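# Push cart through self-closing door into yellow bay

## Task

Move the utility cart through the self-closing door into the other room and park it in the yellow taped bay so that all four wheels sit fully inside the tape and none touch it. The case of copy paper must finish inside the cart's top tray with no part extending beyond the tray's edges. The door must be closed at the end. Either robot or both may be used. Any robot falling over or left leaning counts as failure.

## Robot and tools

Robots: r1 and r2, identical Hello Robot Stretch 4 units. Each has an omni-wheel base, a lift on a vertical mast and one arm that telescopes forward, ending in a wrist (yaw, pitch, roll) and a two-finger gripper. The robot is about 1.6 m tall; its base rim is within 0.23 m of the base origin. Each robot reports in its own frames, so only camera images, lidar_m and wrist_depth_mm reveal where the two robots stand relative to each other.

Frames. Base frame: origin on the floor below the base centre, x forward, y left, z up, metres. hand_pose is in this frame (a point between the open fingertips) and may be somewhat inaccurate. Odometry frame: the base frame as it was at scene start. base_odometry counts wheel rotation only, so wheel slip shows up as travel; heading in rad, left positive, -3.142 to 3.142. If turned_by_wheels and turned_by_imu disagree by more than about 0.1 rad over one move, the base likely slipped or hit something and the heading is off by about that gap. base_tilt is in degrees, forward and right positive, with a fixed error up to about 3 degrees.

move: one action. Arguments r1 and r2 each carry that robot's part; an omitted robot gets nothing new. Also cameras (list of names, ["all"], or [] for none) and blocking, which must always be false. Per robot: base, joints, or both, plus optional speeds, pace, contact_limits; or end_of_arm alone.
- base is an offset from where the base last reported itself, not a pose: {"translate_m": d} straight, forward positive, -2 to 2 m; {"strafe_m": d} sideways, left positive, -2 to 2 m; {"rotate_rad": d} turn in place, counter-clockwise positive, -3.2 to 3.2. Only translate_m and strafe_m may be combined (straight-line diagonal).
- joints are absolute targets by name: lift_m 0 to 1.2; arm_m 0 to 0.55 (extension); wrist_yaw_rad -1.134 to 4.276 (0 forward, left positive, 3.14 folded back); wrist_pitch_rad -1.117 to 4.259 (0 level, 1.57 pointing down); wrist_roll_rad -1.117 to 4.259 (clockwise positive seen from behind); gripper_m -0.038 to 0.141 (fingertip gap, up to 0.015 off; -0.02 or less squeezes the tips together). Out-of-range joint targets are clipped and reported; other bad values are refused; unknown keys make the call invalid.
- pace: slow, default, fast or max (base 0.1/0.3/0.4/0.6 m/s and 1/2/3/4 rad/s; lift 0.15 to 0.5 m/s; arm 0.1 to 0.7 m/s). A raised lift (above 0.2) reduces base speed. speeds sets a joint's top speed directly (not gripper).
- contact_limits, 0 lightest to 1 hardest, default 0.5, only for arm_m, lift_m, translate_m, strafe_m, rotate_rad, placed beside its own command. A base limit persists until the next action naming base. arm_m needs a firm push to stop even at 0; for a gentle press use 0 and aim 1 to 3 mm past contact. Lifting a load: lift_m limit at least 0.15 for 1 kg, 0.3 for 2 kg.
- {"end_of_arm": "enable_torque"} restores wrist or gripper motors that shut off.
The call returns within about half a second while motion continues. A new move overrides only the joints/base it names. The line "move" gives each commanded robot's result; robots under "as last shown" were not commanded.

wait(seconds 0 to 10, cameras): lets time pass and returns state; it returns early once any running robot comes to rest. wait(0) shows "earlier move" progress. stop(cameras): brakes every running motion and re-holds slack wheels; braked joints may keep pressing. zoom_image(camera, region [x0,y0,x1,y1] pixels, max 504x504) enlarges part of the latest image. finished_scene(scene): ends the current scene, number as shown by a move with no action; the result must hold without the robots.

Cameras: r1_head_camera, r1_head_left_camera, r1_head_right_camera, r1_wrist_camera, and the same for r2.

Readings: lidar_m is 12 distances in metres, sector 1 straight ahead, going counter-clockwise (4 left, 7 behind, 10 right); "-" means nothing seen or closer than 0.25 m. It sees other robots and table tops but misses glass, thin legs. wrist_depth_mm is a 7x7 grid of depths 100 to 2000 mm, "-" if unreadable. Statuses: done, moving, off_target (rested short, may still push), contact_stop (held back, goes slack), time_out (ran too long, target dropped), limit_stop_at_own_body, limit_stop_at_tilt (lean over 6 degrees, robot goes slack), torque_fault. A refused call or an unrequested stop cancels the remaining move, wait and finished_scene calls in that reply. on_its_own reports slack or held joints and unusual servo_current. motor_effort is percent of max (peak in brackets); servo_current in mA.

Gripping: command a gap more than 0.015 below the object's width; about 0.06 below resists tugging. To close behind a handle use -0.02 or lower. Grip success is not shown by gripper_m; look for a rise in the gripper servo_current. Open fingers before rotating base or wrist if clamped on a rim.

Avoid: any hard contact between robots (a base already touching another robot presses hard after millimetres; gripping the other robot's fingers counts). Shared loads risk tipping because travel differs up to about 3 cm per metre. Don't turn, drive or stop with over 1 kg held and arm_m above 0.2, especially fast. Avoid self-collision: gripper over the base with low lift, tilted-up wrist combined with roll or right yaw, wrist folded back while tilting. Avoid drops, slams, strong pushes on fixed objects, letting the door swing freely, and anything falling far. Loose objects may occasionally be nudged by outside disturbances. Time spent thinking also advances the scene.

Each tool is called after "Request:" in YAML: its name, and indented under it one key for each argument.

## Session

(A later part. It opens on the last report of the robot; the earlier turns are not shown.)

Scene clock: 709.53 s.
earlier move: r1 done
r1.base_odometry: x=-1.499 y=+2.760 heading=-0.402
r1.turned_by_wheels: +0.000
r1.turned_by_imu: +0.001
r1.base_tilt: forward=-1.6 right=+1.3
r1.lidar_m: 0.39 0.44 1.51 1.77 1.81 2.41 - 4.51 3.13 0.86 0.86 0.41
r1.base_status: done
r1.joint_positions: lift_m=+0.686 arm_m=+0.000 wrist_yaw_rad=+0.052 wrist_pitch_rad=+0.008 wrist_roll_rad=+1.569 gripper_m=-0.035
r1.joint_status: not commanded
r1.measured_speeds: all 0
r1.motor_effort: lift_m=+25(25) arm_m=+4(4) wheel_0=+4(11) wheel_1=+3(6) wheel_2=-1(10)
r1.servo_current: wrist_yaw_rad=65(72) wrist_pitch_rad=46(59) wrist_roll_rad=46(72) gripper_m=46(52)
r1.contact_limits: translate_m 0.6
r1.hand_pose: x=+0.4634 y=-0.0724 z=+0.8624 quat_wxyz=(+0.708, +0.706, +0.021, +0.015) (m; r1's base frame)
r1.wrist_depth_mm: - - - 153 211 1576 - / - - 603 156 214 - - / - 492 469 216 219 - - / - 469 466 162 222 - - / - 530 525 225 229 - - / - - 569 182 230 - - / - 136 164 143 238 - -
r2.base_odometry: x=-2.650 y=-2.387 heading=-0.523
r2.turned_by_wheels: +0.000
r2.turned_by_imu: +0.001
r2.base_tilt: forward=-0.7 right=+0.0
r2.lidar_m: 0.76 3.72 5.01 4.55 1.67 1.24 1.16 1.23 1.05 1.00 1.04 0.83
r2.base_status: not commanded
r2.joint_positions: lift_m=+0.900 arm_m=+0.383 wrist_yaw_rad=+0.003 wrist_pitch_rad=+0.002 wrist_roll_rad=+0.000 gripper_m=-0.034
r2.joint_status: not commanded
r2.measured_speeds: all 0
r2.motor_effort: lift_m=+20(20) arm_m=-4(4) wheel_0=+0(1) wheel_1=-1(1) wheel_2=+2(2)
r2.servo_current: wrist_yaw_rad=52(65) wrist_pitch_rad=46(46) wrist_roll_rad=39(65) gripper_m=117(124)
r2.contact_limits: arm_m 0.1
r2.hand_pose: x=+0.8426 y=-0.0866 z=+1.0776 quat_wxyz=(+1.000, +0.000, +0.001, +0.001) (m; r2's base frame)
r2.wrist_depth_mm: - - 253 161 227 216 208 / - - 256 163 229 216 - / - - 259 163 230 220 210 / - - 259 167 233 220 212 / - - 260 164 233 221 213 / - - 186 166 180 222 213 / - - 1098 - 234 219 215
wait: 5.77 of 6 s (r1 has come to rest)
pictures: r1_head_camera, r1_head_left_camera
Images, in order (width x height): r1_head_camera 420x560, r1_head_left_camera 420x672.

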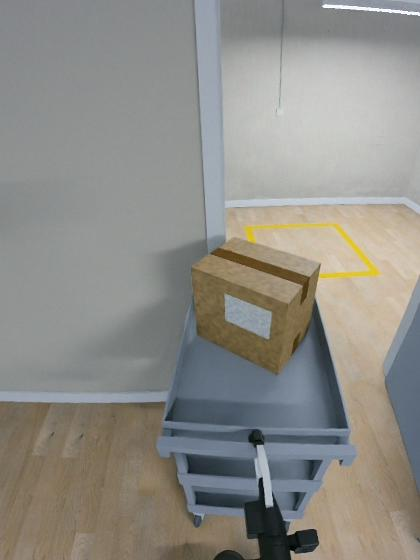

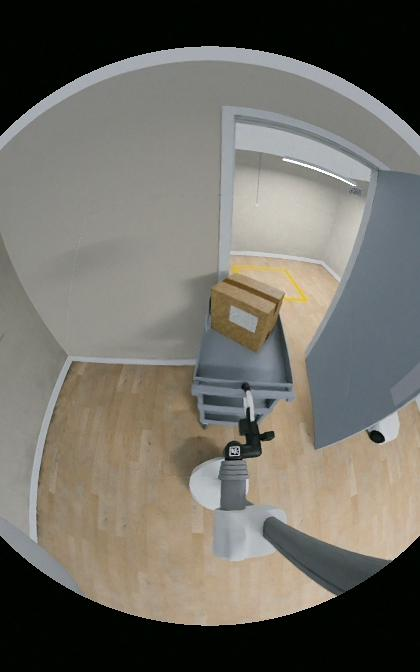

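Request:
move:
  blocking: false
  r1: {"base":{"translate_m":-0.35},"pace":"slow"}

Request:
wait:
  seconds: 5

Request:
move:
  blocking: false
  r1: {"base":{"strafe_m":-0.3},"pace":"default"}

Request:
wait:
  seconds: 3
  cameras: ["r1_head_camera","r1_head_left_camera"]

Scene clock: 719.57 s.
move: r1 moving
r1.base_odometry: x=-1.510 y=+2.765 heading=-0.401
r1.turned_by_wheels: +0.000
r1.turned_by_imu: +0.000
r1.base_tilt: forward=-1.6 right=+1.3
r1.lidar_m: 0.40 0.44 1.54 1.77 1.83 2.39 - 4.50 3.13 0.86 0.88 0.41
r1.base_status: translate_m moving
r1.joint_positions: lift_m=+0.686 arm_m=+0.000 wrist_yaw_rad=+0.052 wrist_pitch_rad=+0.008 wrist_roll_rad=+1.569 gripper_m=-0.035
r1.joint_status: not commanded
r1.measured_speeds: translate_m=-0.049 strafe_m=+0.000 rotate_rad=+0.002 lift_m=+0.000 arm_m=+0.000 wrist_yaw_rad=+0.000 wrist_pitch_rad=+0.000 wrist_roll_rad=+0.000
r1.motor_effort: lift_m=+25(25) arm_m=-4(4) wheel_0=-3(6) wheel_1=-5(7) wheel_2=+11(11)
r1.servo_current: wrist_yaw_rad=52(59) wrist_pitch_rad=52(59) wrist_roll_rad=52(59) gripper_m=46(52)
r1.hand_pose: x=+0.4634 y=-0.0724 z=+0.8624 quat_wxyz=(+0.708, +0.706, +0.021, +0.015) (m; r1's base frame)
r1.wrist_depth_mm: - - - 153 210 1576 - / - - 585 154 213 - - / - 488 469 216 218 - - / - 473 469 161 224 - - / - 525 530 225 228 - - / - - 574 182 230 - - / - 136 164 143 236 - -
r2: as last shown
r2.turned_by_imu: +0.000
r2.base_tilt: forward=-0.6 right=+0.1
r2.lidar_m: 0.78 3.69 4.99 4.55 1.69 1.24 1.18 1.22 1.07 0.99 1.02 0.86
r2.servo_current: wrist_yaw_rad=46(52) wrist_pitch_rad=46(46) wrist_roll_rad=39(52) gripper_m=111(117)
r2.contact_limits: arm_m 0.1
r2.wrist_depth_mm: - - 253 161 226 216 207 / - - 256 162 229 217 - / - - 258 163 230 218 211 / - - 259 167 231 220 211 / - - 260 165 233 220 213 / - - 186 165 180 222 214 / - - 1060 - 233 219 214
pictures: none

Scene clock: 723.87 s.
earlier move: r1 done
r1.base_odometry: x=-1.821 y=+2.897 heading=-0.402
r1.turned_by_wheels: -0.001
r1.turned_by_imu: -0.002
r1.base_tilt: forward=-1.6 right=+1.2
r1.lidar_m: 0.39 0.42 1.87 1.76 1.80 2.37 - 4.47 3.17 1.68 0.98 0.40
r1.base_status: done
r1.joint_positions: lift_m=+0.686 arm_m=+0.000 wrist_yaw_rad=+0.050 wrist_pitch_rad=+0.008 wrist_roll_rad=+1.569 gripper_m=-0.035
r1.joint_status: not commanded
r1.measured_speeds: all 0
r1.motor_effort: lift_m=+25(25) arm_m=-4(4) wheel_0=-7(11) wheel_1=-4(8) wheel_2=+2(11)
r1.servo_current: wrist_yaw_rad=46(65) wrist_pitch_rad=52(65) wrist_roll_rad=26(72) gripper_m=33(52)
r1.hand_pose: x=+0.4633 y=-0.0730 z=+0.8624 quat_wxyz=(+0.708, +0.706, +0.020, +0.015) (m; r1's base frame)
r1.wrist_depth_mm: - - - 218 217 1618 1229 / - - - 220 220 - - / - 544 492 221 224 - - / - 469 462 224 226 - - / - 517 517 228 229 - - / - - 564 170 229 - - / - 135 157 143 236 - -
r2.base_odometry: x=-2.650 y=-2.387 heading=-0.523
r2.turned_by_wheels: +0.000
r2.turned_by_imu: +0.001
r2.base_tilt: forward=-0.6 right=+0.1
r2.lidar_m: 0.80 1.69 5.00 4.58 1.68 1.24 1.17 1.21 1.05 1.00 1.05 0.85
r2.base_status: not commanded
r2.joint_positions: lift_m=+0.900 arm_m=+0.383 wrist_yaw_rad=+0.003 wrist_pitch_rad=+0.002 wrist_roll_rad=+0.000 gripper_m=-0.034
r2.joint_status: not commanded
r2.measured_speeds: all 0
r2.motor_effort: lift_m=+20(20) arm_m=-4(4) wheel_0=+0(1) wheel_1=-1(1) wheel_2=+2(2)
r2.servo_current: wrist_yaw_rad=52(65) wrist_pitch_rad=39(52) wrist_roll_rad=52(59) gripper_m=111(117)
r2.contact_limits: arm_m 0.1
r2.hand_pose: x=+0.8426 y=-0.0866 z=+1.0776 quat_wxyz=(+1.000, +0.000, +0.001, +0.001) (m; r2's base frame)
r2.wrist_depth_mm: - - 255 161 226 216 207 / - - 256 162 229 216 - / - - 258 163 229 219 211 / - - 259 167 232 220 211 / - - 260 164 233 221 213 / - - 186 166 180 221 214 / - - - - 234 219 214
wait: 4.30 of 5 s (r1 has come to rest)
pictures: none

Scene clock: 724.37 s.
move: r1 moving
r1.base_odometry: x=-1.835 y=+2.864 heading=-0.401
r1.turned_by_wheels: +0.001
r1.turned_by_imu: +0.001
r1.base_tilt: forward=-1.6 right=+1.2
r1.lidar_m: 0.39 0.40 1.89 1.78 1.83 2.39 - 4.45 3.12 1.65 0.97 0.42
r1.base_status: strafe_m moving
r1.joint_positions: lift_m=+0.686 arm_m=+0.000 wrist_yaw_rad=+0.055 wrist_pitch_rad=+0.008 wrist_roll_rad=+1.569 gripper_m=-0.035
r1.joint_status: not commanded
r1.measured_speeds: translate_m=-0.001 strafe_m=-0.139 rotate_rad=+0.005 lift_m=+0.000 arm_m=+0.000 wrist_yaw_rad=+0.034 wrist_pitch_rad=+0.000 wrist_roll_rad=+0.000
r1.motor_effort: lift_m=+25(25) arm_m=+1(4) wheel_0=+16(16) wheel_1=-7(11) wheel_2=+4(4)
r1.servo_current: wrist_yaw_rad=52(65) wrist_pitch_rad=59(59) wrist_roll_rad=39(59) gripper_m=46(52)
r1.hand_pose: x=+0.4636 y=-0.0714 z=+0.8624 quat_wxyz=(+0.708, +0.706, +0.022, +0.017) (m; r1's base frame)
r1.wrist_depth_mm: - - - 151 209 1537 - / - - 591 154 213 - - / - 484 469 215 218 - - / - 469 466 161 222 - - / - 525 525 224 227 - - / - - 580 182 230 - - / - 136 164 143 177 - -
r2: as last shown
r2.turned_by_imu: +0.000
r2.lidar_m: 0.79 1.63 4.95 4.56 1.68 1.23 1.17 1.23 1.05 1.00 1.06 0.86
r2.motor_effort: lift_m=+20(20) arm_m=-4(4) wheel_0=+0(1) wheel_1=+0(1) wheel_2=+2(2)
r2.servo_current: wrist_yaw_rad=52(59) wrist_pitch_rad=39(46) wrist_roll_rad=46(59) gripper_m=117(117)
r2.contact_limits: arm_m 0.1
r2.wrist_depth_mm: - - 254 161 227 216 207 / - - 256 162 229 216 - / - - 258 162 230 218 211 / - - 260 167 233 220 211 / - - 263 165 233 220 212 / - - 186 166 180 221 213 / - - - - 235 220 215
pictures: none

Scene clock: 726.20 s.
earlier move: r1 done
r1.base_odometry: x=-1.938 y=+2.621 heading=-0.402
r1.turned_by_wheels: -0.001
r1.turned_by_imu: -0.002
r1.base_tilt: forward=-1.6 right=+1.3
r1.lidar_m: 0.33 0.33 2.02 2.05 2.11 2.76 - 4.09 2.84 1.46 0.77 0.48
r1.base_status: done
r1.joint_positions: lift_m=+0.686 arm_m=+0.000 wrist_yaw_rad=+0.053 wrist_pitch_rad=+0.008 wrist_roll_rad=+1.569 gripper_m=-0.035
r1.joint_status: not commanded
r1.measured_speeds: all 0
r1.motor_effort: lift_m=+25(25) arm_m=+4(4) wheel_0=+2(18) wheel_1=-1(11) wheel_2=+1(5)
r1.servo_current: wrist_yaw_rad=46(85) wrist_pitch_rad=46(65) wrist_roll_rad=65(65) gripper_m=52(52)
r1.hand_pose: x=+0.4635 y=-0.0721 z=+0.8624 quat_wxyz=(+0.708, +0.706, +0.021, +0.016) (m; r1's base frame)
r1.wrist_depth_mm: - - - 228 300 304 1098 / - - - - 287 1537 1182 / - - - - 264 1708 - / - - - 255 252 1921 - / - 585 492 236 239 - - / - 466 459 182 231 - - / - 143 178 156 217 - -
r2.base_odometry: x=-2.650 y=-2.387 heading=-0.523
r2.turned_by_wheels: +0.000
r2.turned_by_imu: +0.000
r2.base_tilt: forward=-0.6 right=+0.1
r2.lidar_m: 0.77 1.36 4.99 4.55 1.68 1.22 1.16 1.24 1.08 1.00 1.05 0.87
r2.base_status: not commanded
r2.joint_positions: lift_m=+0.900 arm_m=+0.383 wrist_yaw_rad=+0.003 wrist_pitch_rad=+0.002 wrist_roll_rad=+0.000 gripper_m=-0.034
r2.joint_status: not commanded
r2.measured_speeds: all 0
r2.motor_effort: lift_m=+20(20) arm_m=-4(4) wheel_0=+0(1) wheel_1=+0(1) wheel_2=+2(2)
r2.servo_current: wrist_yaw_rad=46(59) wrist_pitch_rad=46(46) wrist_roll_rad=52(59) gripper_m=117(117)
r2.contact_limits: arm_m 0.1
r2.hand_pose: x=+0.8426 y=-0.0866 z=+1.0776 quat_wxyz=(+1.000, +0.000, +0.001, +0.001) (m; r2's base frame)
r2.wrist_depth_mm: - - 254 161 227 216 208 / - - 255 162 229 217 - / - - 258 163 230 219 210 / 820 - 258 166 232 220 212 / 866 - - 164 233 220 213 / - - 187 166 180 221 213 / - - - - 234 219 213
wait: 1.83 of 3 s (r1 has come to rest)
pictures: r1_head_camera, r1_head_left_camera
Images, in order (width x height): r1_head_camera 420x560, r1_head_left_camera 420x672.

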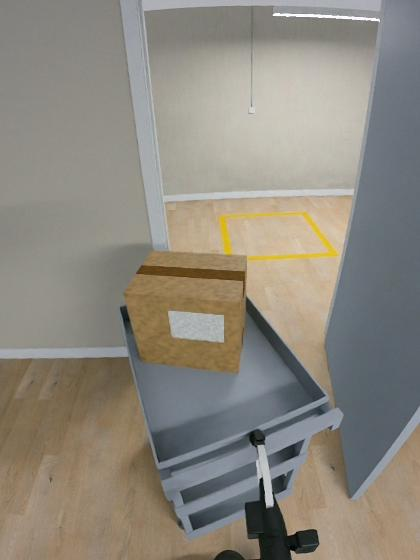

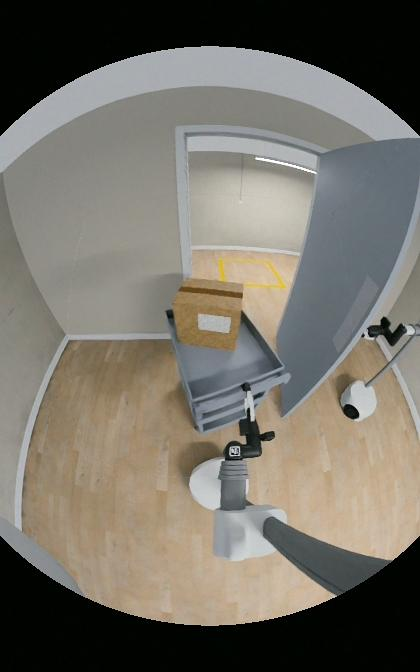

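Request:
move:
  blocking: false
  r1: {"base":{"translate_m":-1.28,"strafe_m":-0.29},"pace":"slow","contact_limits":{"translate_m":0.6}}

Request:
wait:
  seconds: 10

Request:
wait:
  seconds: 4.5
  cameras: ["r1_head_camera","r1_head_left_camera"]

Scene clock: 741.00 s.
move: r1 moving
r1.base_odometry: x=-1.951 y=+2.623 heading=-0.402
r1.turned_by_wheels: +0.000
r1.turned_by_imu: +0.000
r1.base_tilt: forward=-1.6 right=+1.3
r1.lidar_m: 0.34 0.32 2.02 2.04 2.11 2.77 - 4.08 2.84 1.55 0.77 0.46
r1.base_status: translate_m moving; strafe_m moving
r1.joint_positions: lift_m=+0.686 arm_m=+0.000 wrist_yaw_rad=+0.053 wrist_pitch_rad=+0.008 wrist_roll_rad=+1.569 gripper_m=-0.035
r1.joint_status: not commanded
r1.measured_speeds: translate_m=-0.049 strafe_m=-0.011 rotate_rad=+0.000 lift_m=+0.000 arm_m=+0.000 wrist_yaw_rad=+0.000 wrist_pitch_rad=+0.000 wrist_roll_rad=+0.000
r1.motor_effort: lift_m=+25(25) arm_m=-1(4) wheel_0=-1(3) wheel_1=-4(7) wheel_2=+11(11)
r1.servo_current: wrist_yaw_rad=39(59) wrist_pitch_rad=52(52) wrist_roll_rad=46(72) gripper_m=39(46)
r1.contact_limits: translate_m 0.6
r1.hand_pose: x=+0.4635 y=-0.0721 z=+0.8624 quat_wxyz=(+0.708, +0.706, +0.021, +0.016) (m; r1's base frame)
r1.wrist_depth_mm: - - - 224 297 303 1078 / - - - - 281 1661 1205 / - - - - 264 1756 - / - - - 253 254 1756 - / - 569 477 236 241 - - / - 466 459 182 230 - - / - 142 178 158 219 - -
r2: as last shown
r2.base_tilt: forward=-0.7 right=+0.1
r2.lidar_m: 0.78 1.38 4.97 4.56 1.70 1.23 1.17 1.23 1.04 0.99 1.03 0.86
r2.servo_current: wrist_yaw_rad=52(65) wrist_pitch_rad=39(46) wrist_roll_rad=59(59) gripper_m=117(124)
r2.contact_limits: arm_m 0.1
r2.wrist_depth_mm: - - 253 161 227 215 208 / - - 255 162 229 217 - / - - 258 163 230 218 211 / - - 259 167 232 220 211 / 866 - - 164 233 221 212 / - - 186 166 180 221 213 / - - - - 234 220 215
pictures: none

Scene clock: 751.00 s.
earlier move: r1 moving
r1.base_odometry: x=-2.923 y=+2.800 heading=-0.403
r1.turned_by_wheels: -0.001
r1.turned_by_imu: -0.004
r1.base_tilt: forward=-1.6 right=+1.3
r1.lidar_m: 0.34 0.33 2.35 2.20 2.27 2.97 3.37 3.41 2.67 2.53 2.55 0.45
r1.base_status: translate_m moving; strafe_m moving
r1.joint_positions: lift_m=+0.686 arm_m=+0.000 wrist_yaw_rad=+0.051 wrist_pitch_rad=+0.008 wrist_roll_rad=+1.569 gripper_m=-0.035
r1.joint_status: not commanded
r1.measured_speeds: translate_m=-0.098 strafe_m=-0.023 rotate_rad=-0.005 lift_m=+0.000 arm_m=+0.000 wrist_yaw_rad=+0.000 wrist_pitch_rad=+0.000 wrist_roll_rad=+0.000
r1.motor_effort: lift_m=+25(25) arm_m=-4(4) wheel_0=-7(9) wheel_1=-4(8) wheel_2=+4(11)
r1.servo_current: wrist_yaw_rad=52(72) wrist_pitch_rad=59(65) wrist_roll_rad=52(72) gripper_m=46(52)
r1.contact_limits: translate_m 0.6
r1.hand_pose: x=+0.4634 y=-0.0725 z=+0.8624 quat_wxyz=(+0.708, +0.706, +0.021, +0.015) (m; r1's base frame)
r1.wrist_depth_mm: - - - - 300 304 304 / - - - 1308 281 1618 1229 / - - - - 265 1756 - / - - - 253 252 1708 - / - 564 480 236 240 - - / - 473 462 183 229 - - / - 477 180 161 219 - -
r2.base_odometry: x=-2.650 y=-2.387 heading=-0.523
r2.turned_by_wheels: +0.000
r2.turned_by_imu: +0.001
r2.base_tilt: forward=-0.7 right=+0.0
r2.lidar_m: 0.77 1.23 1.72 4.53 1.71 1.22 1.18 1.23 1.06 1.00 1.04 0.85
r2.base_status: not commanded
r2.joint_positions: lift_m=+0.900 arm_m=+0.383 wrist_yaw_rad=+0.003 wrist_pitch_rad=+0.002 wrist_roll_rad=+0.000 gripper_m=-0.034
r2.joint_status: not commanded
r2.measured_speeds: all 0
r2.motor_effort: lift_m=+20(20) arm_m=-4(4) wheel_0=+0(1) wheel_1=-1(1) wheel_2=+2(2)
r2.servo_current: wrist_yaw_rad=39(65) wrist_pitch_rad=46(52) wrist_roll_rad=52(59) gripper_m=117(124)
r2.contact_limits: arm_m 0.1
r2.hand_pose: x=+0.8426 y=-0.0866 z=+1.0776 quat_wxyz=(+1.000, +0.000, +0.001, +0.001) (m; r2's base frame)
r2.wrist_depth_mm: - - 255 161 227 215 208 / - - 257 162 229 216 - / - - 258 163 229 220 211 / - - 259 167 233 220 211 / 788 - - 164 234 220 213 / 750 - 186 166 180 221 213 / 597 - - - 234 220 214
wait: 10.00 s; no rest
pictures: none

Scene clock: 754.93 s.
earlier move: r1 time_out
r1.base_odometry: x=-3.229 y=+2.856 heading=-0.404
r1.turned_by_wheels: -0.001
r1.turned_by_imu: -0.002
r1.base_tilt: forward=-1.6 right=+1.2
r1.lidar_m: 0.35 0.34 2.41 2.25 2.30 3.02 3.03 3.10 2.64 2.48 2.53 0.45
r1.base_status: translate_m time_out (by the wheels' count: -1.280 of -1.280); strafe_m time_out (by the wheels' count: -0.290 of -0.290)
r1.joint_positions: lift_m=+0.686 arm_m=+0.000 wrist_yaw_rad=+0.051 wrist_pitch_rad=+0.008 wrist_roll_rad=+1.569 gripper_m=-0.035
r1.joint_status: not commanded
r1.measured_speeds: all 0
r1.motor_effort: lift_m=+25(25) arm_m=-4(4) wheel_0=+0(9) wheel_1=+0(8) wheel_2=+0(11)
r1.servo_current: wrist_yaw_rad=46(72) wrist_pitch_rad=39(65) wrist_roll_rad=46(72) gripper_m=39(52)
r1.contact_limits: translate_m 0.6
r1.hand_pose: x=+0.4633 y=-0.0727 z=+0.8624 quat_wxyz=(+0.708, +0.706, +0.021, +0.015) (m; r1's base frame)
r1.wrist_depth_mm: - - - - 298 300 301 / - - - - 278 1576 1205 / - - - 262 263 1756 - / - - - 251 251 842 - / - 504 466 182 239 - - / - 473 462 182 230 - - / - 484 181 160 219 - -
r2.base_odometry: x=-2.650 y=-2.387 heading=-0.523
r2.turned_by_wheels: +0.000
r2.turned_by_imu: +0.001
r2.base_tilt: forward=-0.6 right=+0.1
r2.lidar_m: 0.78 1.28 1.46 4.55 1.69 1.24 1.17 1.23 1.03 1.00 1.02 0.84
r2.base_status: not commanded
r2.joint_positions: lift_m=+0.900 arm_m=+0.383 wrist_yaw_rad=+0.003 wrist_pitch_rad=+0.002 wrist_roll_rad=+0.000 gripper_m=-0.034
r2.joint_status: not commanded
r2.measured_speeds: all 0
r2.motor_effort: lift_m=+20(20) arm_m=-4(4) wheel_0=+0(1) wheel_1=+0(1) wheel_2=+2(2)
r2.servo_current: wrist_yaw_rad=39(65) wrist_pitch_rad=39(52) wrist_roll_rad=46(59) gripper_m=111(124)
r2.contact_limits: arm_m 0.1
r2.hand_pose: x=+0.8426 y=-0.0866 z=+1.0776 quat_wxyz=(+1.000, +0.000, +0.001, +0.001) (m; r2's base frame)
r2.wrist_depth_mm: - - 257 161 227 216 207 / - - 256 162 229 216 - / - - 258 163 230 219 210 / - - 259 167 232 220 211 / - - - 164 234 221 212 / - - 186 166 180 221 215 / - - - - 234 220 215
wait: 3.93 of 4.5 s (r1 has come to rest)
pictures: r1_head_camera, r1_head_left_camera
Images, in order (width x height): r1_head_camera 420x560, r1_head_left_camera 420x672.

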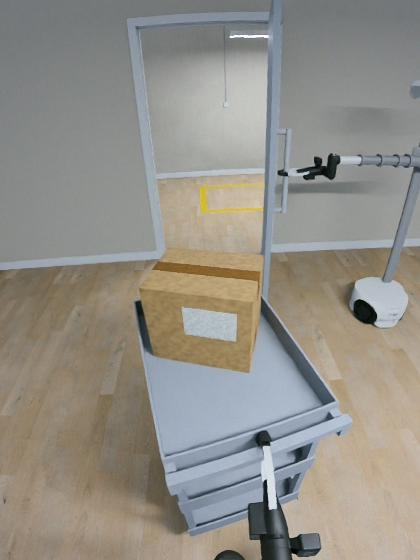

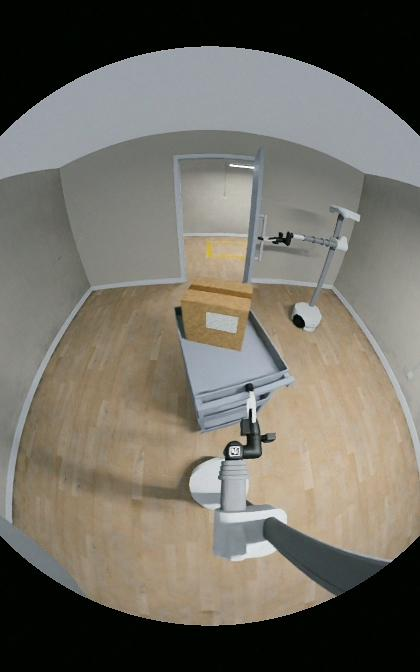

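Request:
move:
  blocking: false
  r1: {"base":{"translate_m":0.48,"strafe_m":0.18},"pace":"slow","contact_limits":{"translate_m":0.6}}

Request:
wait:
  seconds: 6.5
  cameras: ["r1_head_camera"]

Scene clock: 762.63 s.
move: r1 moving
r1.base_odometry: x=-3.216 y=+2.855 heading=-0.404
r1.turned_by_wheels: +0.000
r1.turned_by_imu: +0.000
r1.base_tilt: forward=-1.6 right=+1.3
r1.lidar_m: 0.34 0.33 2.39 2.25 2.32 3.02 3.06 3.10 2.65 2.47 2.51 0.44
r1.base_status: translate_m moving; strafe_m moving
r1.joint_positions: lift_m=+0.686 arm_m=+0.000 wrist_yaw_rad=+0.049 wrist_pitch_rad=+0.008 wrist_roll_rad=+1.569 gripper_m=-0.035
r1.joint_status: not commanded
r1.measured_speeds: translate_m=+0.048 strafe_m=+0.019 rotate_rad=-0.004 lift_m=+0.000 arm_m=+0.000 wrist_yaw_rad=-0.001 wrist_pitch_rad=+0.000 wrist_roll_rad=+0.000
r1.motor_effort: lift_m=+25(25) arm_m=-1(4) wheel_0=-1(3) wheel_1=+6(7) wheel_2=-7(10)
r1.servo_current: wrist_yaw_rad=59(65) wrist_pitch_rad=52(59) wrist_roll_rad=65(65) gripper_m=46(52)
r1.contact_limits: translate_m 0.6
r1.hand_pose: x=+0.4632 y=-0.0732 z=+0.8624 quat_wxyz=(+0.708, +0.706, +0.020, +0.015) (m; r1's base frame)
r1.wrist_depth_mm: - - - - 301 300 303 / - - - - 279 1618 1205 / - - - - 263 1756 - / - - - 252 251 866 - / - 508 469 182 240 - - / - 469 462 182 229 - - / - 480 182 164 218 - -
r2: as last shown
r2.turned_by_imu: +0.000
r2.lidar_m: 0.77 1.33 1.48 4.59 1.69 1.21 1.16 1.24 1.02 0.99 1.05 0.85
r2.servo_current: wrist_yaw_rad=52(59) wrist_pitch_rad=46(46) wrist_roll_rad=33(59) gripper_m=117(117)
r2.contact_limits: arm_m 0.1
r2.wrist_depth_mm: - - 254 161 226 216 207 / - - 255 162 229 216 - / - - 257 163 230 220 211 / - - 260 167 232 220 211 / - - - 164 234 221 213 / - - 186 166 180 220 213 / - - - - 234 219 214
pictures: none

Scene clock: 768.47 s.
earlier move: r1 done
r1.base_odometry: x=-2.717 y=+2.833 heading=-0.403
r1.turned_by_wheels: +0.001
r1.turned_by_imu: +0.001
r1.base_tilt: forward=-1.6 right=+1.3
r1.lidar_m: 0.33 0.34 2.23 2.11 2.18 2.84 3.56 3.60 2.80 2.62 1.71 0.45
r1.base_status: done
r1.joint_positions: lift_m=+0.686 arm_m=+0.000 wrist_yaw_rad=+0.048 wrist_pitch_rad=+0.008 wrist_roll_rad=+1.569 gripper_m=-0.035
r1.joint_status: not commanded
r1.measured_speeds: all 0
r1.motor_effort: lift_m=+25(25) arm_m=+4(4) wheel_0=+5(7) wheel_1=+3(8) wheel_2=-1(10)
r1.servo_current: wrist_yaw_rad=39(72) wrist_pitch_rad=52(65) wrist_roll_rad=46(72) gripper_m=39(52)
r1.contact_limits: translate_m 0.6
r1.hand_pose: x=+0.4631 y=-0.0736 z=+0.8624 quat_wxyz=(+0.708, +0.706, +0.020, +0.014) (m; r1's base frame)
r1.wrist_depth_mm: - - - 1138 290 294 296 / - - - - 267 1756 1160 / - - - 262 257 1756 - / - - 661 247 248 - - / - 477 466 180 240 - - / - 484 466 183 229 - - / - 492 181 166 220 - -
r2.base_odometry: x=-2.650 y=-2.387 heading=-0.523
r2.turned_by_wheels: +0.000
r2.turned_by_imu: +0.001
r2.base_tilt: forward=-0.7 right=+0.1
r2.lidar_m: 0.79 1.27 1.80 4.53 1.67 1.23 1.15 1.25 1.05 1.01 1.05 0.86
r2.base_status: not commanded
r2.joint_positions: lift_m=+0.900 arm_m=+0.383 wrist_yaw_rad=+0.003 wrist_pitch_rad=+0.002 wrist_roll_rad=+0.000 gripper_m=-0.034
r2.joint_status: not commanded
r2.measured_speeds: all 0
r2.motor_effort: lift_m=+20(20) arm_m=-4(4) wheel_0=-1(1) wheel_1=-1(1) wheel_2=+2(2)
r2.servo_current: wrist_yaw_rad=39(65) wrist_pitch_rad=39(52) wrist_roll_rad=39(65) gripper_m=117(117)
r2.contact_limits: arm_m 0.1
r2.hand_pose: x=+0.8426 y=-0.0866 z=+1.0776 quat_wxyz=(+1.000, +0.000, +0.001, +0.001) (m; r2's base frame)
r2.wrist_depth_mm: - - 254 161 226 215 208 / - - 257 163 229 218 - / - - 259 162 230 218 210 / - - 259 167 232 220 211 / 691 788 262 164 235 220 213 / 699 768 185 166 181 221 213 / 621 647 - - 235 219 214
wait: 5.83 of 6.5 s (r1 has come to rest)
pictures: r1_head_camera
Images, in order (width x height): r1_head_camera 420x560.

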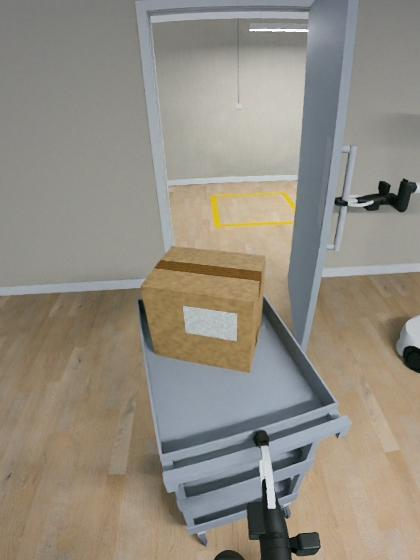

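Request:
move:
  blocking: false
  r1: {"base":{"translate_m":0.72,"strafe_m":-0.11},"pace":"slow","contact_limits":{"translate_m":0.6}}

Request:
wait:
  seconds: 8.5
  cameras: ["r1_head_camera","r1_head_left_camera"]

Scene clock: 774.60 s.
move: r1 moving
r1.base_odometry: x=-2.706 y=+2.826 heading=-0.403
r1.turned_by_wheels: +0.000
r1.turned_by_imu: +0.000
r1.base_tilt: forward=-1.6 right=+1.2
r1.lidar_m: 0.35 0.35 2.24 2.11 2.17 2.84 3.56 3.60 2.78 2.61 1.72 0.43
r1.base_status: translate_m moving; strafe_m moving
r1.joint_positions: lift_m=+0.686 arm_m=+0.000 wrist_yaw_rad=+0.048 wrist_pitch_rad=+0.008 wrist_roll_rad=+1.569 gripper_m=-0.035
r1.joint_status: not commanded
r1.measured_speeds: translate_m=+0.050 strafe_m=-0.007 rotate_rad=+0.001 lift_m=+0.000 arm_m=+0.000 wrist_yaw_rad=+0.000 wrist_pitch_rad=+0.000 wrist_roll_rad=+0.000
r1.motor_effort: lift_m=+25(25) arm_m=+4(4) wheel_0=+7(10) wheel_1=+4(6) wheel_2=-8(8)
r1.servo_current: wrist_yaw_rad=46(59) wrist_pitch_rad=52(59) wrist_roll_rad=46(59) gripper_m=39(52)
r1.contact_limits: translate_m 0.6
r1.hand_pose: x=+0.4631 y=-0.0736 z=+0.8624 quat_wxyz=(+0.708, +0.706, +0.020, +0.014) (m; r1's base frame)
r1.wrist_depth_mm: - - - 1118 290 298 297 / - - - - 273 1098 1182 / - - - - 260 1708 - / - - - 249 250 878 - / - 496 459 181 240 - - / - 473 462 182 229 - - / - 484 179 164 219 - -
r2: as last shown
r2.turned_by_imu: +0.000
r2.base_tilt: forward=-0.6 right=+0.0
r2.lidar_m: 0.79 1.24 1.81 4.55 1.72 1.22 1.17 1.24 1.05 0.97 1.03 0.85
r2.motor_effort: lift_m=+20(20) arm_m=-4(4) wheel_0=+0(1) wheel_1=+0(1) wheel_2=+2(2)
r2.servo_current: wrist_yaw_rad=39(59) wrist_pitch_rad=39(46) wrist_roll_rad=46(52) gripper_m=111(117)
r2.contact_limits: arm_m 0.1
r2.wrist_depth_mm: - - 254 160 227 216 207 / - - 256 162 229 217 - / - - 258 163 231 219 210 / - - 258 166 232 219 211 / 683 788 262 164 234 220 213 / 699 750 185 166 180 222 213 / 627 647 - - 234 220 214
pictures: none

Scene clock: 782.67 s.
earlier move: r1 done
r1.base_odometry: x=-2.098 y=+2.450 heading=-0.402
r1.turned_by_wheels: +0.000
r1.turned_by_imu: +0.002
r1.base_tilt: forward=-1.6 right=+1.3
r1.lidar_m: 0.25 0.25 2.15 2.26 2.33 3.05 - 3.76 2.62 2.46 0.88 0.53
r1.base_status: done
r1.joint_positions: lift_m=+0.686 arm_m=+0.000 wrist_yaw_rad=+0.051 wrist_pitch_rad=+0.008 wrist_roll_rad=+1.569 gripper_m=-0.035
r1.joint_status: not commanded
r1.measured_speeds: all 0
r1.motor_effort: lift_m=+25(25) arm_m=+4(4) wheel_0=+5(10) wheel_1=+4(7) wheel_2=+0(9)
r1.servo_current: wrist_yaw_rad=39(72) wrist_pitch_rad=52(65) wrist_roll_rad=39(72) gripper_m=46(52)
r1.contact_limits: translate_m 0.6
r1.hand_pose: x=+0.4633 y=-0.0726 z=+0.8624 quat_wxyz=(+0.708, +0.706, +0.021, +0.015) (m; r1's base frame)
r1.wrist_depth_mm: - 530 549 544 544 535 - / - - - 327 - 1708 1255 / - - - - 368 379 382 / - - - - 319 1756 1281 / - - - 255 262 1661 - / - - - 185 232 1921 - / - 144 178 144 200 - -
r2.base_odometry: x=-2.650 y=-2.387 heading=-0.523
r2.turned_by_wheels: +0.000
r2.turned_by_imu: +0.001
r2.base_tilt: forward=-0.6 right=+0.0
r2.lidar_m: 0.78 1.16 4.99 4.55 1.71 1.24 1.17 1.24 1.06 0.99 1.03 0.84
r2.base_status: not commanded
r2.joint_positions: lift_m=+0.900 arm_m=+0.383 wrist_yaw_rad=+0.003 wrist_pitch_rad=+0.002 wrist_roll_rad=+0.000 gripper_m=-0.034
r2.joint_status: not commanded
r2.measured_speeds: all 0
r2.motor_effort: lift_m=+20(20) arm_m=-4(4) wheel_0=+0(1) wheel_1=+0(1) wheel_2=+2(2)
r2.servo_current: wrist_yaw_rad=52(65) wrist_pitch_rad=39(52) wrist_roll_rad=46(59) gripper_m=117(124)
r2.contact_limits: arm_m 0.1
r2.hand_pose: x=+0.8426 y=-0.0866 z=+1.0776 quat_wxyz=(+1.000, +0.000, +0.001, +0.001) (m; r2's base frame)
r2.wrist_depth_mm: - - 254 161 227 215 208 / - - 256 162 229 217 - / - - 259 163 230 219 210 / - - 259 166 232 219 211 / - - - 164 233 220 213 / 676 - 185 166 181 222 213 / 574 585 504 - 233 219 214
wait: 8.07 of 8.5 s (r1 has come to rest)
pictures: r1_head_camera, r1_head_left_camera
Images, in order (width x height): r1_head_camera 420x560, r1_head_left_camera 420x672.

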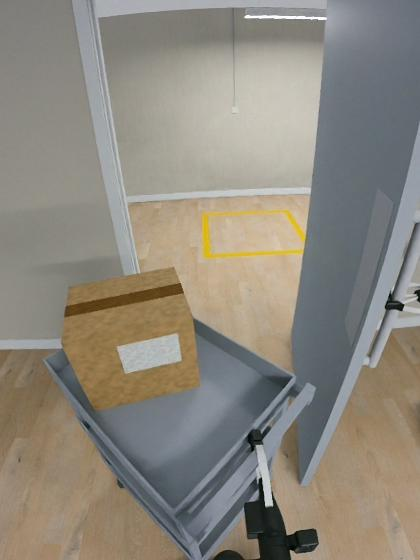

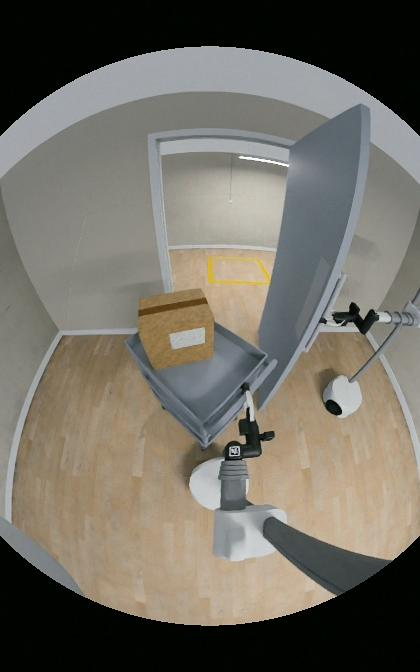

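Request:
move:
  blocking: false
  r1: {"base":{"translate_m":-0.75,"strafe_m":0.1},"pace":"slow"}

Request:
wait:
  seconds: 9

Request:
move:
  blocking: false
  r1: {"base":{"strafe_m":0.55},"pace":"slow"}

Request:
wait:
  seconds: 7
  cameras: ["r1_head_camera","r1_head_left_camera"]

Scene clock: 816.47 s.
move: r1 moving
r1.base_odometry: x=-2.108 y=+2.456 heading=-0.402
r1.turned_by_wheels: +0.000
r1.turned_by_imu: +0.000
r1.base_tilt: forward=-1.6 right=+1.3
r1.lidar_m: 0.25 0.25 2.13 2.25 2.32 3.01 - 3.77 2.62 2.47 0.87 0.51
r1.base_status: translate_m moving; strafe_m moving
r1.joint_positions: lift_m=+0.686 arm_m=+0.000 wrist_yaw_rad=+0.052 wrist_pitch_rad=+0.008 wrist_roll_rad=+1.569 gripper_m=-0.035
r1.joint_status: not commanded
r1.measured_speeds: translate_m=-0.048 strafe_m=+0.007 rotate_rad=+0.001 lift_m=+0.000 arm_m=+0.000 wrist_yaw_rad=+0.000 wrist_pitch_rad=+0.000 wrist_roll_rad=+0.000
r1.motor_effort: lift_m=+25(25) arm_m=+4(4) wheel_0=-4(6) wheel_1=-3(4) wheel_2=+7(8)
r1.servo_current: wrist_yaw_rad=39(59) wrist_pitch_rad=52(59) wrist_roll_rad=39(59) gripper_m=39(46)
r1.hand_pose: x=+0.4634 y=-0.0723 z=+0.8624 quat_wxyz=(+0.708, +0.706, +0.021, +0.016) (m; r1's base frame)
r1.wrist_depth_mm: - 535 549 549 554 539 - / - - - 324 - 1708 1182 / - - - - 368 373 375 / - - - - 315 1708 1308 / - - - 254 255 1808 - / - - - 186 225 1756 - / - 410 182 144 200 - -
r2: as last shown
r2.turned_by_imu: +0.000
r2.base_tilt: forward=-0.7 right=+0.0
r2.lidar_m: 0.79 1.18 4.97 4.56 1.68 1.22 1.17 1.25 1.05 0.99 1.03 0.86
r2.motor_effort: lift_m=+20(20) arm_m=-4(4) wheel_0=+0(0) wheel_1=+0(0) wheel_2=+2(2)
r2.servo_current: wrist_yaw_rad=46(52) wrist_pitch_rad=39(46) wrist_roll_rad=52(52) gripper_m=117(117)
r2.contact_limits: arm_m 0.1
r2.wrist_depth_mm: - - 255 161 228 216 208 / - - 256 163 229 217 - / - - 257 163 230 219 210 / - - 260 167 232 219 212 / - - - 164 235 220 213 / 661 - 185 166 180 222 213 / 580 585 500 - 234 220 215
pictures: none

Scene clock: 824.80 s.
earlier move: r1 done
r1.base_odometry: x=-2.749 y=+2.836 heading=-0.403
r1.turned_by_wheels: -0.001
r1.turned_by_imu: -0.001
r1.base_tilt: forward=-1.5 right=+1.2
r1.lidar_m: 0.37 0.37 2.27 2.11 2.17 2.83 3.53 3.56 2.75 2.60 1.72 0.43
r1.base_status: done
r1.joint_positions: lift_m=+0.686 arm_m=+0.000 wrist_yaw_rad=+0.050 wrist_pitch_rad=+0.008 wrist_roll_rad=+1.569 gripper_m=-0.035
r1.joint_status: not commanded
r1.measured_speeds: all 0
r1.motor_effort: lift_m=+25(25) arm_m=-4(4) wheel_0=-6(10) wheel_1=-2(7) wheel_2=+1(10)
r1.servo_current: wrist_yaw_rad=39(72) wrist_pitch_rad=59(65) wrist_roll_rad=65(72) gripper_m=52(52)
r1.hand_pose: x=+0.4633 y=-0.0729 z=+0.8624 quat_wxyz=(+0.708, +0.706, +0.020, +0.015) (m; r1's base frame)
r1.wrist_depth_mm: - - - 256 255 285 1160 / - - 1229 250 250 1576 1229 / - - - 245 245 1708 - / - - 525 238 239 - - / - 477 473 176 236 - - / - 512 200 182 230 - - / - - 181 144 225 - -
r2.base_odometry: x=-2.650 y=-2.387 heading=-0.523
r2.turned_by_wheels: +0.000
r2.turned_by_imu: +0.001
r2.base_tilt: forward=-0.6 right=+0.0
r2.lidar_m: 0.79 1.17 1.78 4.54 1.69 1.23 1.16 1.23 1.05 1.00 1.03 0.84
r2.base_status: not commanded
r2.joint_positions: lift_m=+0.900 arm_m=+0.383 wrist_yaw_rad=+0.003 wrist_pitch_rad=+0.002 wrist_roll_rad=+0.000 gripper_m=-0.034
r2.joint_status: not commanded
r2.measured_speeds: all 0
r2.motor_effort: lift_m=+20(20) arm_m=-4(4) wheel_0=-1(1) wheel_1=+0(1) wheel_2=+2(2)
r2.servo_current: wrist_yaw_rad=46(72) wrist_pitch_rad=39(46) wrist_roll_rad=52(72) gripper_m=117(124)
r2.contact_limits: arm_m 0.1
r2.hand_pose: x=+0.8426 y=-0.0866 z=+1.0776 quat_wxyz=(+1.000, +0.000, +0.001, +0.001) (m; r2's base frame)
r2.wrist_depth_mm: - - 255 161 227 215 208 / - - 257 162 230 217 - / - - 258 163 231 218 210 / - - 259 167 233 219 211 / 647 778 - 164 234 221 213 / 647 759 186 166 181 222 213 / 564 707 263 - 234 220 215
wait: 8.33 of 9 s (r1 has come to rest)
pictures: none

Scene clock: 825.30 s.
move: r1 moving
r1.base_odometry: x=-2.743 y=+2.849 heading=-0.404
r1.turned_by_wheels: -0.001
r1.turned_by_imu: -0.001
r1.base_tilt: forward=-1.6 right=+1.3
r1.lidar_m: 0.36 0.37 2.25 2.11 2.15 2.82 3.52 3.57 2.79 2.63 1.76 0.45
r1.base_status: strafe_m moving
r1.joint_positions: lift_m=+0.686 arm_m=+0.000 wrist_yaw_rad=+0.046 wrist_pitch_rad=+0.008 wrist_roll_rad=+1.569 gripper_m=-0.035
r1.joint_status: not commanded
r1.measured_speeds: translate_m=+0.000 strafe_m=+0.055 rotate_rad=+0.000 lift_m=+0.000 arm_m=+0.000 wrist_yaw_rad=-0.005 wrist_pitch_rad=+0.000 wrist_roll_rad=+0.000
r1.motor_effort: lift_m=+25(25) arm_m=-3(4) wheel_0=-13(13) wheel_1=+4(7) wheel_2=-2(2)
r1.servo_current: wrist_yaw_rad=72(72) wrist_pitch_rad=52(59) wrist_roll_rad=46(65) gripper_m=52(52)
r1.hand_pose: x=+0.4630 y=-0.0740 z=+0.8624 quat_wxyz=(+0.708, +0.706, +0.019, +0.014) (m; r1's base frame)
r1.wrist_depth_mm: - - - 256 256 286 1138 / - - 1160 251 251 1756 1205 / - - - 245 244 1708 - / - - 521 237 240 - - / - 473 469 176 236 - - / - 517 197 181 230 - - / - 554 181 143 224 - -
r2: as last shown
r2.turned_by_imu: +0.000
r2.lidar_m: 0.77 1.19 1.78 4.57 1.69 1.24 1.18 1.22 1.05 0.99 1.04 0.83
r2.servo_current: wrist_yaw_rad=46(52) wrist_pitch_rad=39(46) wrist_roll_rad=39(59) gripper_m=111(117)
r2.contact_limits: arm_m 0.1
r2.wrist_depth_mm: - - 255 161 227 216 208 / - - 255 162 229 217 - / - - 259 163 230 220 210 / - - 259 167 232 219 211 / 647 778 - 164 233 220 213 / 640 759 185 165 181 221 213 / 564 715 263 - 233 220 214
pictures: none

Scene clock: 831.43 s.
earlier move: r1 done
r1.base_odometry: x=-2.533 y=+3.341 heading=-0.403
r1.turned_by_wheels: +0.000
r1.turned_by_imu: +0.002
r1.base_tilt: forward=-1.6 right=+1.3
r1.lidar_m: 0.43 2.34 1.66 1.58 1.61 2.10 3.55 3.59 3.37 3.15 1.90 0.34
r1.base_status: done
r1.joint_positions: lift_m=+0.686 arm_m=+0.000 wrist_yaw_rad=+0.046 wrist_pitch_rad=+0.008 wrist_roll_rad=+1.569 gripper_m=-0.035
r1.joint_status: not commanded
r1.measured_speeds: all 0
r1.motor_effort: lift_m=+25(25) arm_m=+4(4) wheel_0=-3(13) wheel_1=+2(7) wheel_2=-2(4)
r1.servo_current: wrist_yaw_rad=52(72) wrist_pitch_rad=46(59) wrist_roll_rad=59(72) gripper_m=39(52)
r1.hand_pose: x=+0.4630 y=-0.0741 z=+0.8624 quat_wxyz=(+0.708, +0.706, +0.019, +0.014) (m; r1's base frame)
r1.wrist_depth_mm: - 357 357 - 146 146 - / - 404 415 - 158 155 - / - 580 521 103 174 171 - / - - - 114 193 603 - / - - - 126 216 1618 - / - - 201 - 180 1618 1281 / - - 179 154 178 364 1229
r2.base_odometry: x=-2.650 y=-2.387 heading=-0.523
r2.turned_by_wheels: +0.000
r2.turned_by_imu: +0.001
r2.base_tilt: forward=-0.7 right=+0.1
r2.lidar_m: 0.78 1.38 5.02 4.55 1.69 1.22 1.18 1.24 1.06 0.99 1.02 0.86
r2.base_status: not commanded
r2.joint_positions: lift_m=+0.900 arm_m=+0.383 wrist_yaw_rad=+0.003 wrist_pitch_rad=+0.002 wrist_roll_rad=+0.000 gripper_m=-0.034
r2.joint_status: not commanded
r2.measured_speeds: all 0
r2.motor_effort: lift_m=+20(20) arm_m=-4(4) wheel_0=+0(1) wheel_1=+0(1) wheel_2=+2(2)
r2.servo_current: wrist_yaw_rad=52(65) wrist_pitch_rad=39(46) wrist_roll_rad=46(65) gripper_m=111(124)
r2.contact_limits: arm_m 0.1
r2.hand_pose: x=+0.8426 y=-0.0866 z=+1.0776 quat_wxyz=(+1.000, +0.000, +0.001, +0.001) (m; r2's base frame)
r2.wrist_depth_mm: - - 255 161 228 215 208 / - - 256 162 229 217 - / - - 257 162 230 218 211 / - - 260 167 232 220 212 / 878 917 262 164 233 221 213 / 878 904 183 166 180 221 213 / - - 262 - 234 220 215
wait: 6.13 of 7 s (r1 has come to rest)
pictures: r1_head_camera, r1_head_left_camera
Images, in order (width x height): r1_head_camera 420x560, r1_head_left_camera 420x672.

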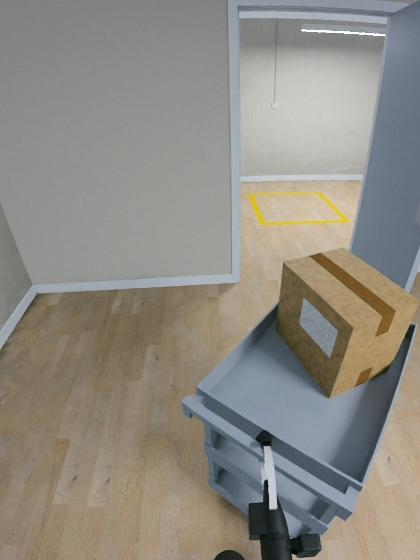

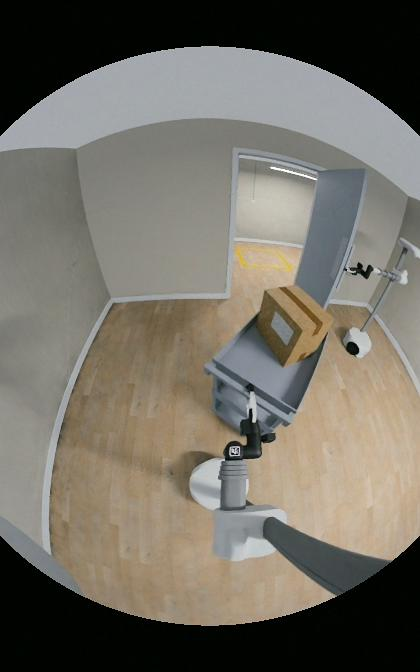

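Request:
move:
  blocking: false
  r1: {"base":{"translate_m":0.88,"strafe_m":-0.18},"pace":"slow","contact_limits":{"translate_m":0.6}}

Request:
wait:
  seconds: 5

Request:
wait:
  seconds: 5
  cameras: ["r1_head_camera","r1_head_left_camera"]

Scene clock: 838.37 s.
move: r1 moving
r1.base_odometry: x=-2.522 y=+3.334 heading=-0.403
r1.turned_by_wheels: +0.000
r1.turned_by_imu: +0.000
r1.base_tilt: forward=-1.6 right=+1.2
r1.lidar_m: 0.44 2.34 1.69 1.58 1.63 2.10 3.56 3.63 3.34 3.15 1.86 0.33
r1.base_status: translate_m moving; strafe_m moving
r1.joint_positions: lift_m=+0.686 arm_m=+0.000 wrist_yaw_rad=+0.046 wrist_pitch_rad=+0.008 wrist_roll_rad=+1.569 gripper_m=-0.035
r1.joint_status: not commanded
r1.measured_speeds: translate_m=+0.049 strafe_m=-0.010 rotate_rad=-0.001 lift_m=+0.000 arm_m=+0.000 wrist_yaw_rad=+0.000 wrist_pitch_rad=+0.000 wrist_roll_rad=+0.000
r1.motor_effort: lift_m=+25(25) arm_m=+4(4) wheel_0=+7(9) wheel_1=+5(6) wheel_2=-8(8)
r1.servo_current: wrist_yaw_rad=52(52) wrist_pitch_rad=46(59) wrist_roll_rad=46(59) gripper_m=39(52)
r1.contact_limits: translate_m 0.6
r1.hand_pose: x=+0.4630 y=-0.0741 z=+0.8624 quat_wxyz=(+0.708, +0.706, +0.019, +0.014) (m; r1's base frame)
r1.wrist_depth_mm: - 353 355 - 144 145 - / - 407 413 - 155 154 - / - - 530 102 172 - - / - - - 112 192 597 - / - - - - 216 1661 - / - - 205 - 183 1618 1308 / - - 178 153 179 362 1229
r2: as last shown
r2.turned_by_imu: +0.000
r2.base_tilt: forward=-0.6 right=+0.1
r2.lidar_m: 0.76 1.36 4.96 4.57 1.69 1.21 1.17 1.23 1.06 0.99 1.05 0.86
r2.motor_effort: lift_m=+20(20) arm_m=-4(4) wheel_0=+0(0) wheel_1=+0(1) wheel_2=+2(2)
r2.servo_current: wrist_yaw_rad=52(52) wrist_pitch_rad=46(46) wrist_roll_rad=39(59) gripper_m=111(124)
r2.contact_limits: arm_m 0.1
r2.wrist_depth_mm: - - 255 161 227 215 208 / - - 256 162 229 217 - / - - 258 163 230 218 210 / - - 259 167 232 220 211 / 866 904 262 165 233 221 212 / 878 904 183 166 180 222 213 / - - - - 233 219 215
pictures: none

Scene clock: 843.37 s.
earlier move: r1 moving
r1.base_odometry: x=-2.120 y=+3.057 heading=-0.403
r1.turned_by_wheels: +0.000
r1.turned_by_imu: +0.000
r1.base_tilt: forward=-1.6 right=+1.2
r1.lidar_m: 0.45 1.85 1.81 1.70 1.72 2.30 4.08 4.10 3.23 3.03 0.57 0.34
r1.base_status: translate_m moving; strafe_m moving
r1.joint_positions: lift_m=+0.686 arm_m=+0.000 wrist_yaw_rad=+0.049 wrist_pitch_rad=+0.008 wrist_roll_rad=+1.569 gripper_m=-0.035
r1.joint_status: not commanded
r1.measured_speeds: translate_m=+0.099 strafe_m=-0.020 rotate_rad=-0.002 lift_m=+0.000 arm_m=+0.000 wrist_yaw_rad=+0.000 wrist_pitch_rad=+0.000 wrist_roll_rad=+0.000
r1.motor_effort: lift_m=+25(25) arm_m=+4(4) wheel_0=+5(11) wheel_1=+3(7) wheel_2=-5(9)
r1.servo_current: wrist_yaw_rad=33(72) wrist_pitch_rad=52(65) wrist_roll_rad=46(72) gripper_m=52(52)
r1.contact_limits: translate_m 0.6
r1.hand_pose: x=+0.4632 y=-0.0731 z=+0.8624 quat_wxyz=(+0.708, +0.706, +0.020, +0.015) (m; r1's base frame)
r1.wrist_depth_mm: - 370 - - - 116 - / - 525 500 - - 128 - / - - - - - 148 - / - - - - - 182 - / - - - - 211 1576 1308 / - - 177 110 179 1499 433 / - 137 159 - 158 132 1160
r2.base_odometry: x=-2.650 y=-2.387 heading=-0.523
r2.turned_by_wheels: +0.000
r2.turned_by_imu: +0.001
r2.base_tilt: forward=-0.6 right=+0.1
r2.lidar_m: 0.76 1.39 5.01 4.54 1.69 1.22 1.17 1.25 1.05 1.00 1.05 0.85
r2.base_status: not commanded
r2.joint_positions: lift_m=+0.900 arm_m=+0.383 wrist_yaw_rad=+0.003 wrist_pitch_rad=+0.002 wrist_roll_rad=+0.000 gripper_m=-0.034
r2.joint_status: not commanded
r2.measured_speeds: all 0
r2.motor_effort: lift_m=+20(20) arm_m=-4(4) wheel_0=+0(1) wheel_1=+0(1) wheel_2=+2(2)
r2.servo_current: wrist_yaw_rad=46(59) wrist_pitch_rad=46(46) wrist_roll_rad=46(65) gripper_m=111(124)
r2.contact_limits: arm_m 0.1
r2.hand_pose: x=+0.8426 y=-0.0866 z=+1.0776 quat_wxyz=(+1.000, +0.000, +0.001, +0.001) (m; r2's base frame)
r2.wrist_depth_mm: - - 255 161 228 216 208 / - - 256 162 229 217 - / - - 259 163 230 219 209 / - - 259 167 232 220 211 / - 676 668 165 234 221 213 / - 676 186 166 180 221 213 / - 820 - - 234 219 214
wait: 5.00 s; no rest
pictures: none

Scene clock: 848.10 s.
earlier move: r1 done
r1.base_odometry: x=-1.794 y=+2.831 heading=-0.403
r1.turned_by_wheels: +0.000
r1.turned_by_imu: -0.002
r1.base_tilt: forward=-1.6 right=+1.3
r1.lidar_m: 0.46 1.45 1.92 1.79 1.85 2.43 - 4.45 3.11 1.62 0.39 0.32
r1.base_status: done
r1.joint_positions: lift_m=+0.686 arm_m=+0.000 wrist_yaw_rad=+0.046 wrist_pitch_rad=+0.008 wrist_roll_rad=+1.569 gripper_m=-0.035
r1.joint_status: not commanded
r1.measured_speeds: all 0
r1.motor_effort: lift_m=+25(25) arm_m=+4(4) wheel_0=+0(11) wheel_1=+1(7) wheel_2=-5(9)
r1.servo_current: wrist_yaw_rad=59(72) wrist_pitch_rad=46(65) wrist_roll_rad=52(72) gripper_m=46(52)
r1.contact_limits: translate_m 0.6
r1.hand_pose: x=+0.4629 y=-0.0742 z=+0.8624 quat_wxyz=(+0.708, +0.706, +0.019, +0.013) (m; r1's base frame)
r1.wrist_depth_mm: - - - - - - - / - - - - - - - / - - - - - - - / - - - - - - - / - - - - - - - / - - - - - 397 404 / - 138 - 107 - 124 1205
r2.base_odometry: x=-2.650 y=-2.387 heading=-0.523
r2.turned_by_wheels: +0.000
r2.turned_by_imu: +0.001
r2.base_tilt: forward=-0.6 right=+0.1
r2.lidar_m: 0.79 1.61 4.98 4.55 1.69 1.22 1.16 1.22 1.05 1.00 1.03 0.86
r2.base_status: not commanded
r2.joint_positions: lift_m=+0.900 arm_m=+0.383 wrist_yaw_rad=+0.003 wrist_pitch_rad=+0.002 wrist_roll_rad=+0.000 gripper_m=-0.034
r2.joint_status: not commanded
r2.measured_speeds: all 0
r2.motor_effort: lift_m=+20(20) arm_m=-4(4) wheel_0=+0(1) wheel_1=+0(1) wheel_2=+2(2)
r2.servo_current: wrist_yaw_rad=59(59) wrist_pitch_rad=33(46) wrist_roll_rad=46(65) gripper_m=111(124)
r2.contact_limits: arm_m 0.1
r2.hand_pose: x=+0.8426 y=-0.0866 z=+1.0776 quat_wxyz=(+1.000, +0.000, +0.001, +0.001) (m; r2's base frame)
r2.wrist_depth_mm: - - 255 161 227 216 207 / - - 255 162 229 216 - / - - 258 163 229 218 210 / - - 258 167 232 220 212 / - 1138 259 164 234 220 213 / - - 186 166 180 221 214 / - - 891 - 233 220 215
wait: 4.73 of 5 s (r1 has come to rest)
pictures: r1_head_camera, r1_head_left_camera
Images, in order (width x height): r1_head_camera 420x560, r1_head_left_camera 420x672.

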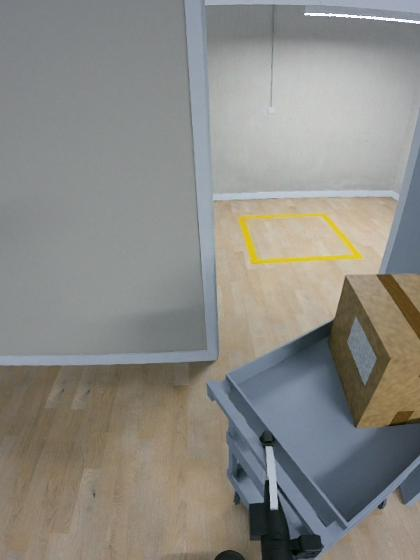

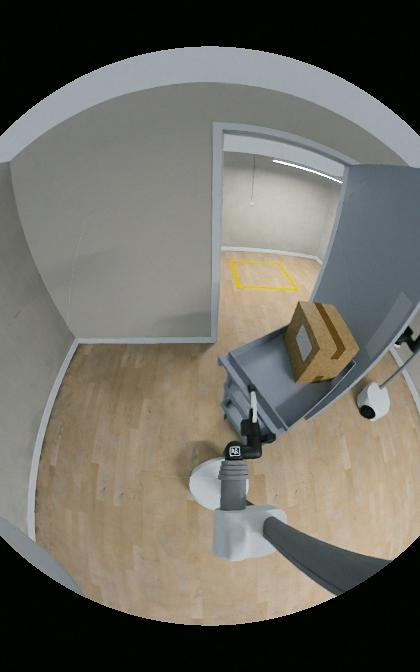

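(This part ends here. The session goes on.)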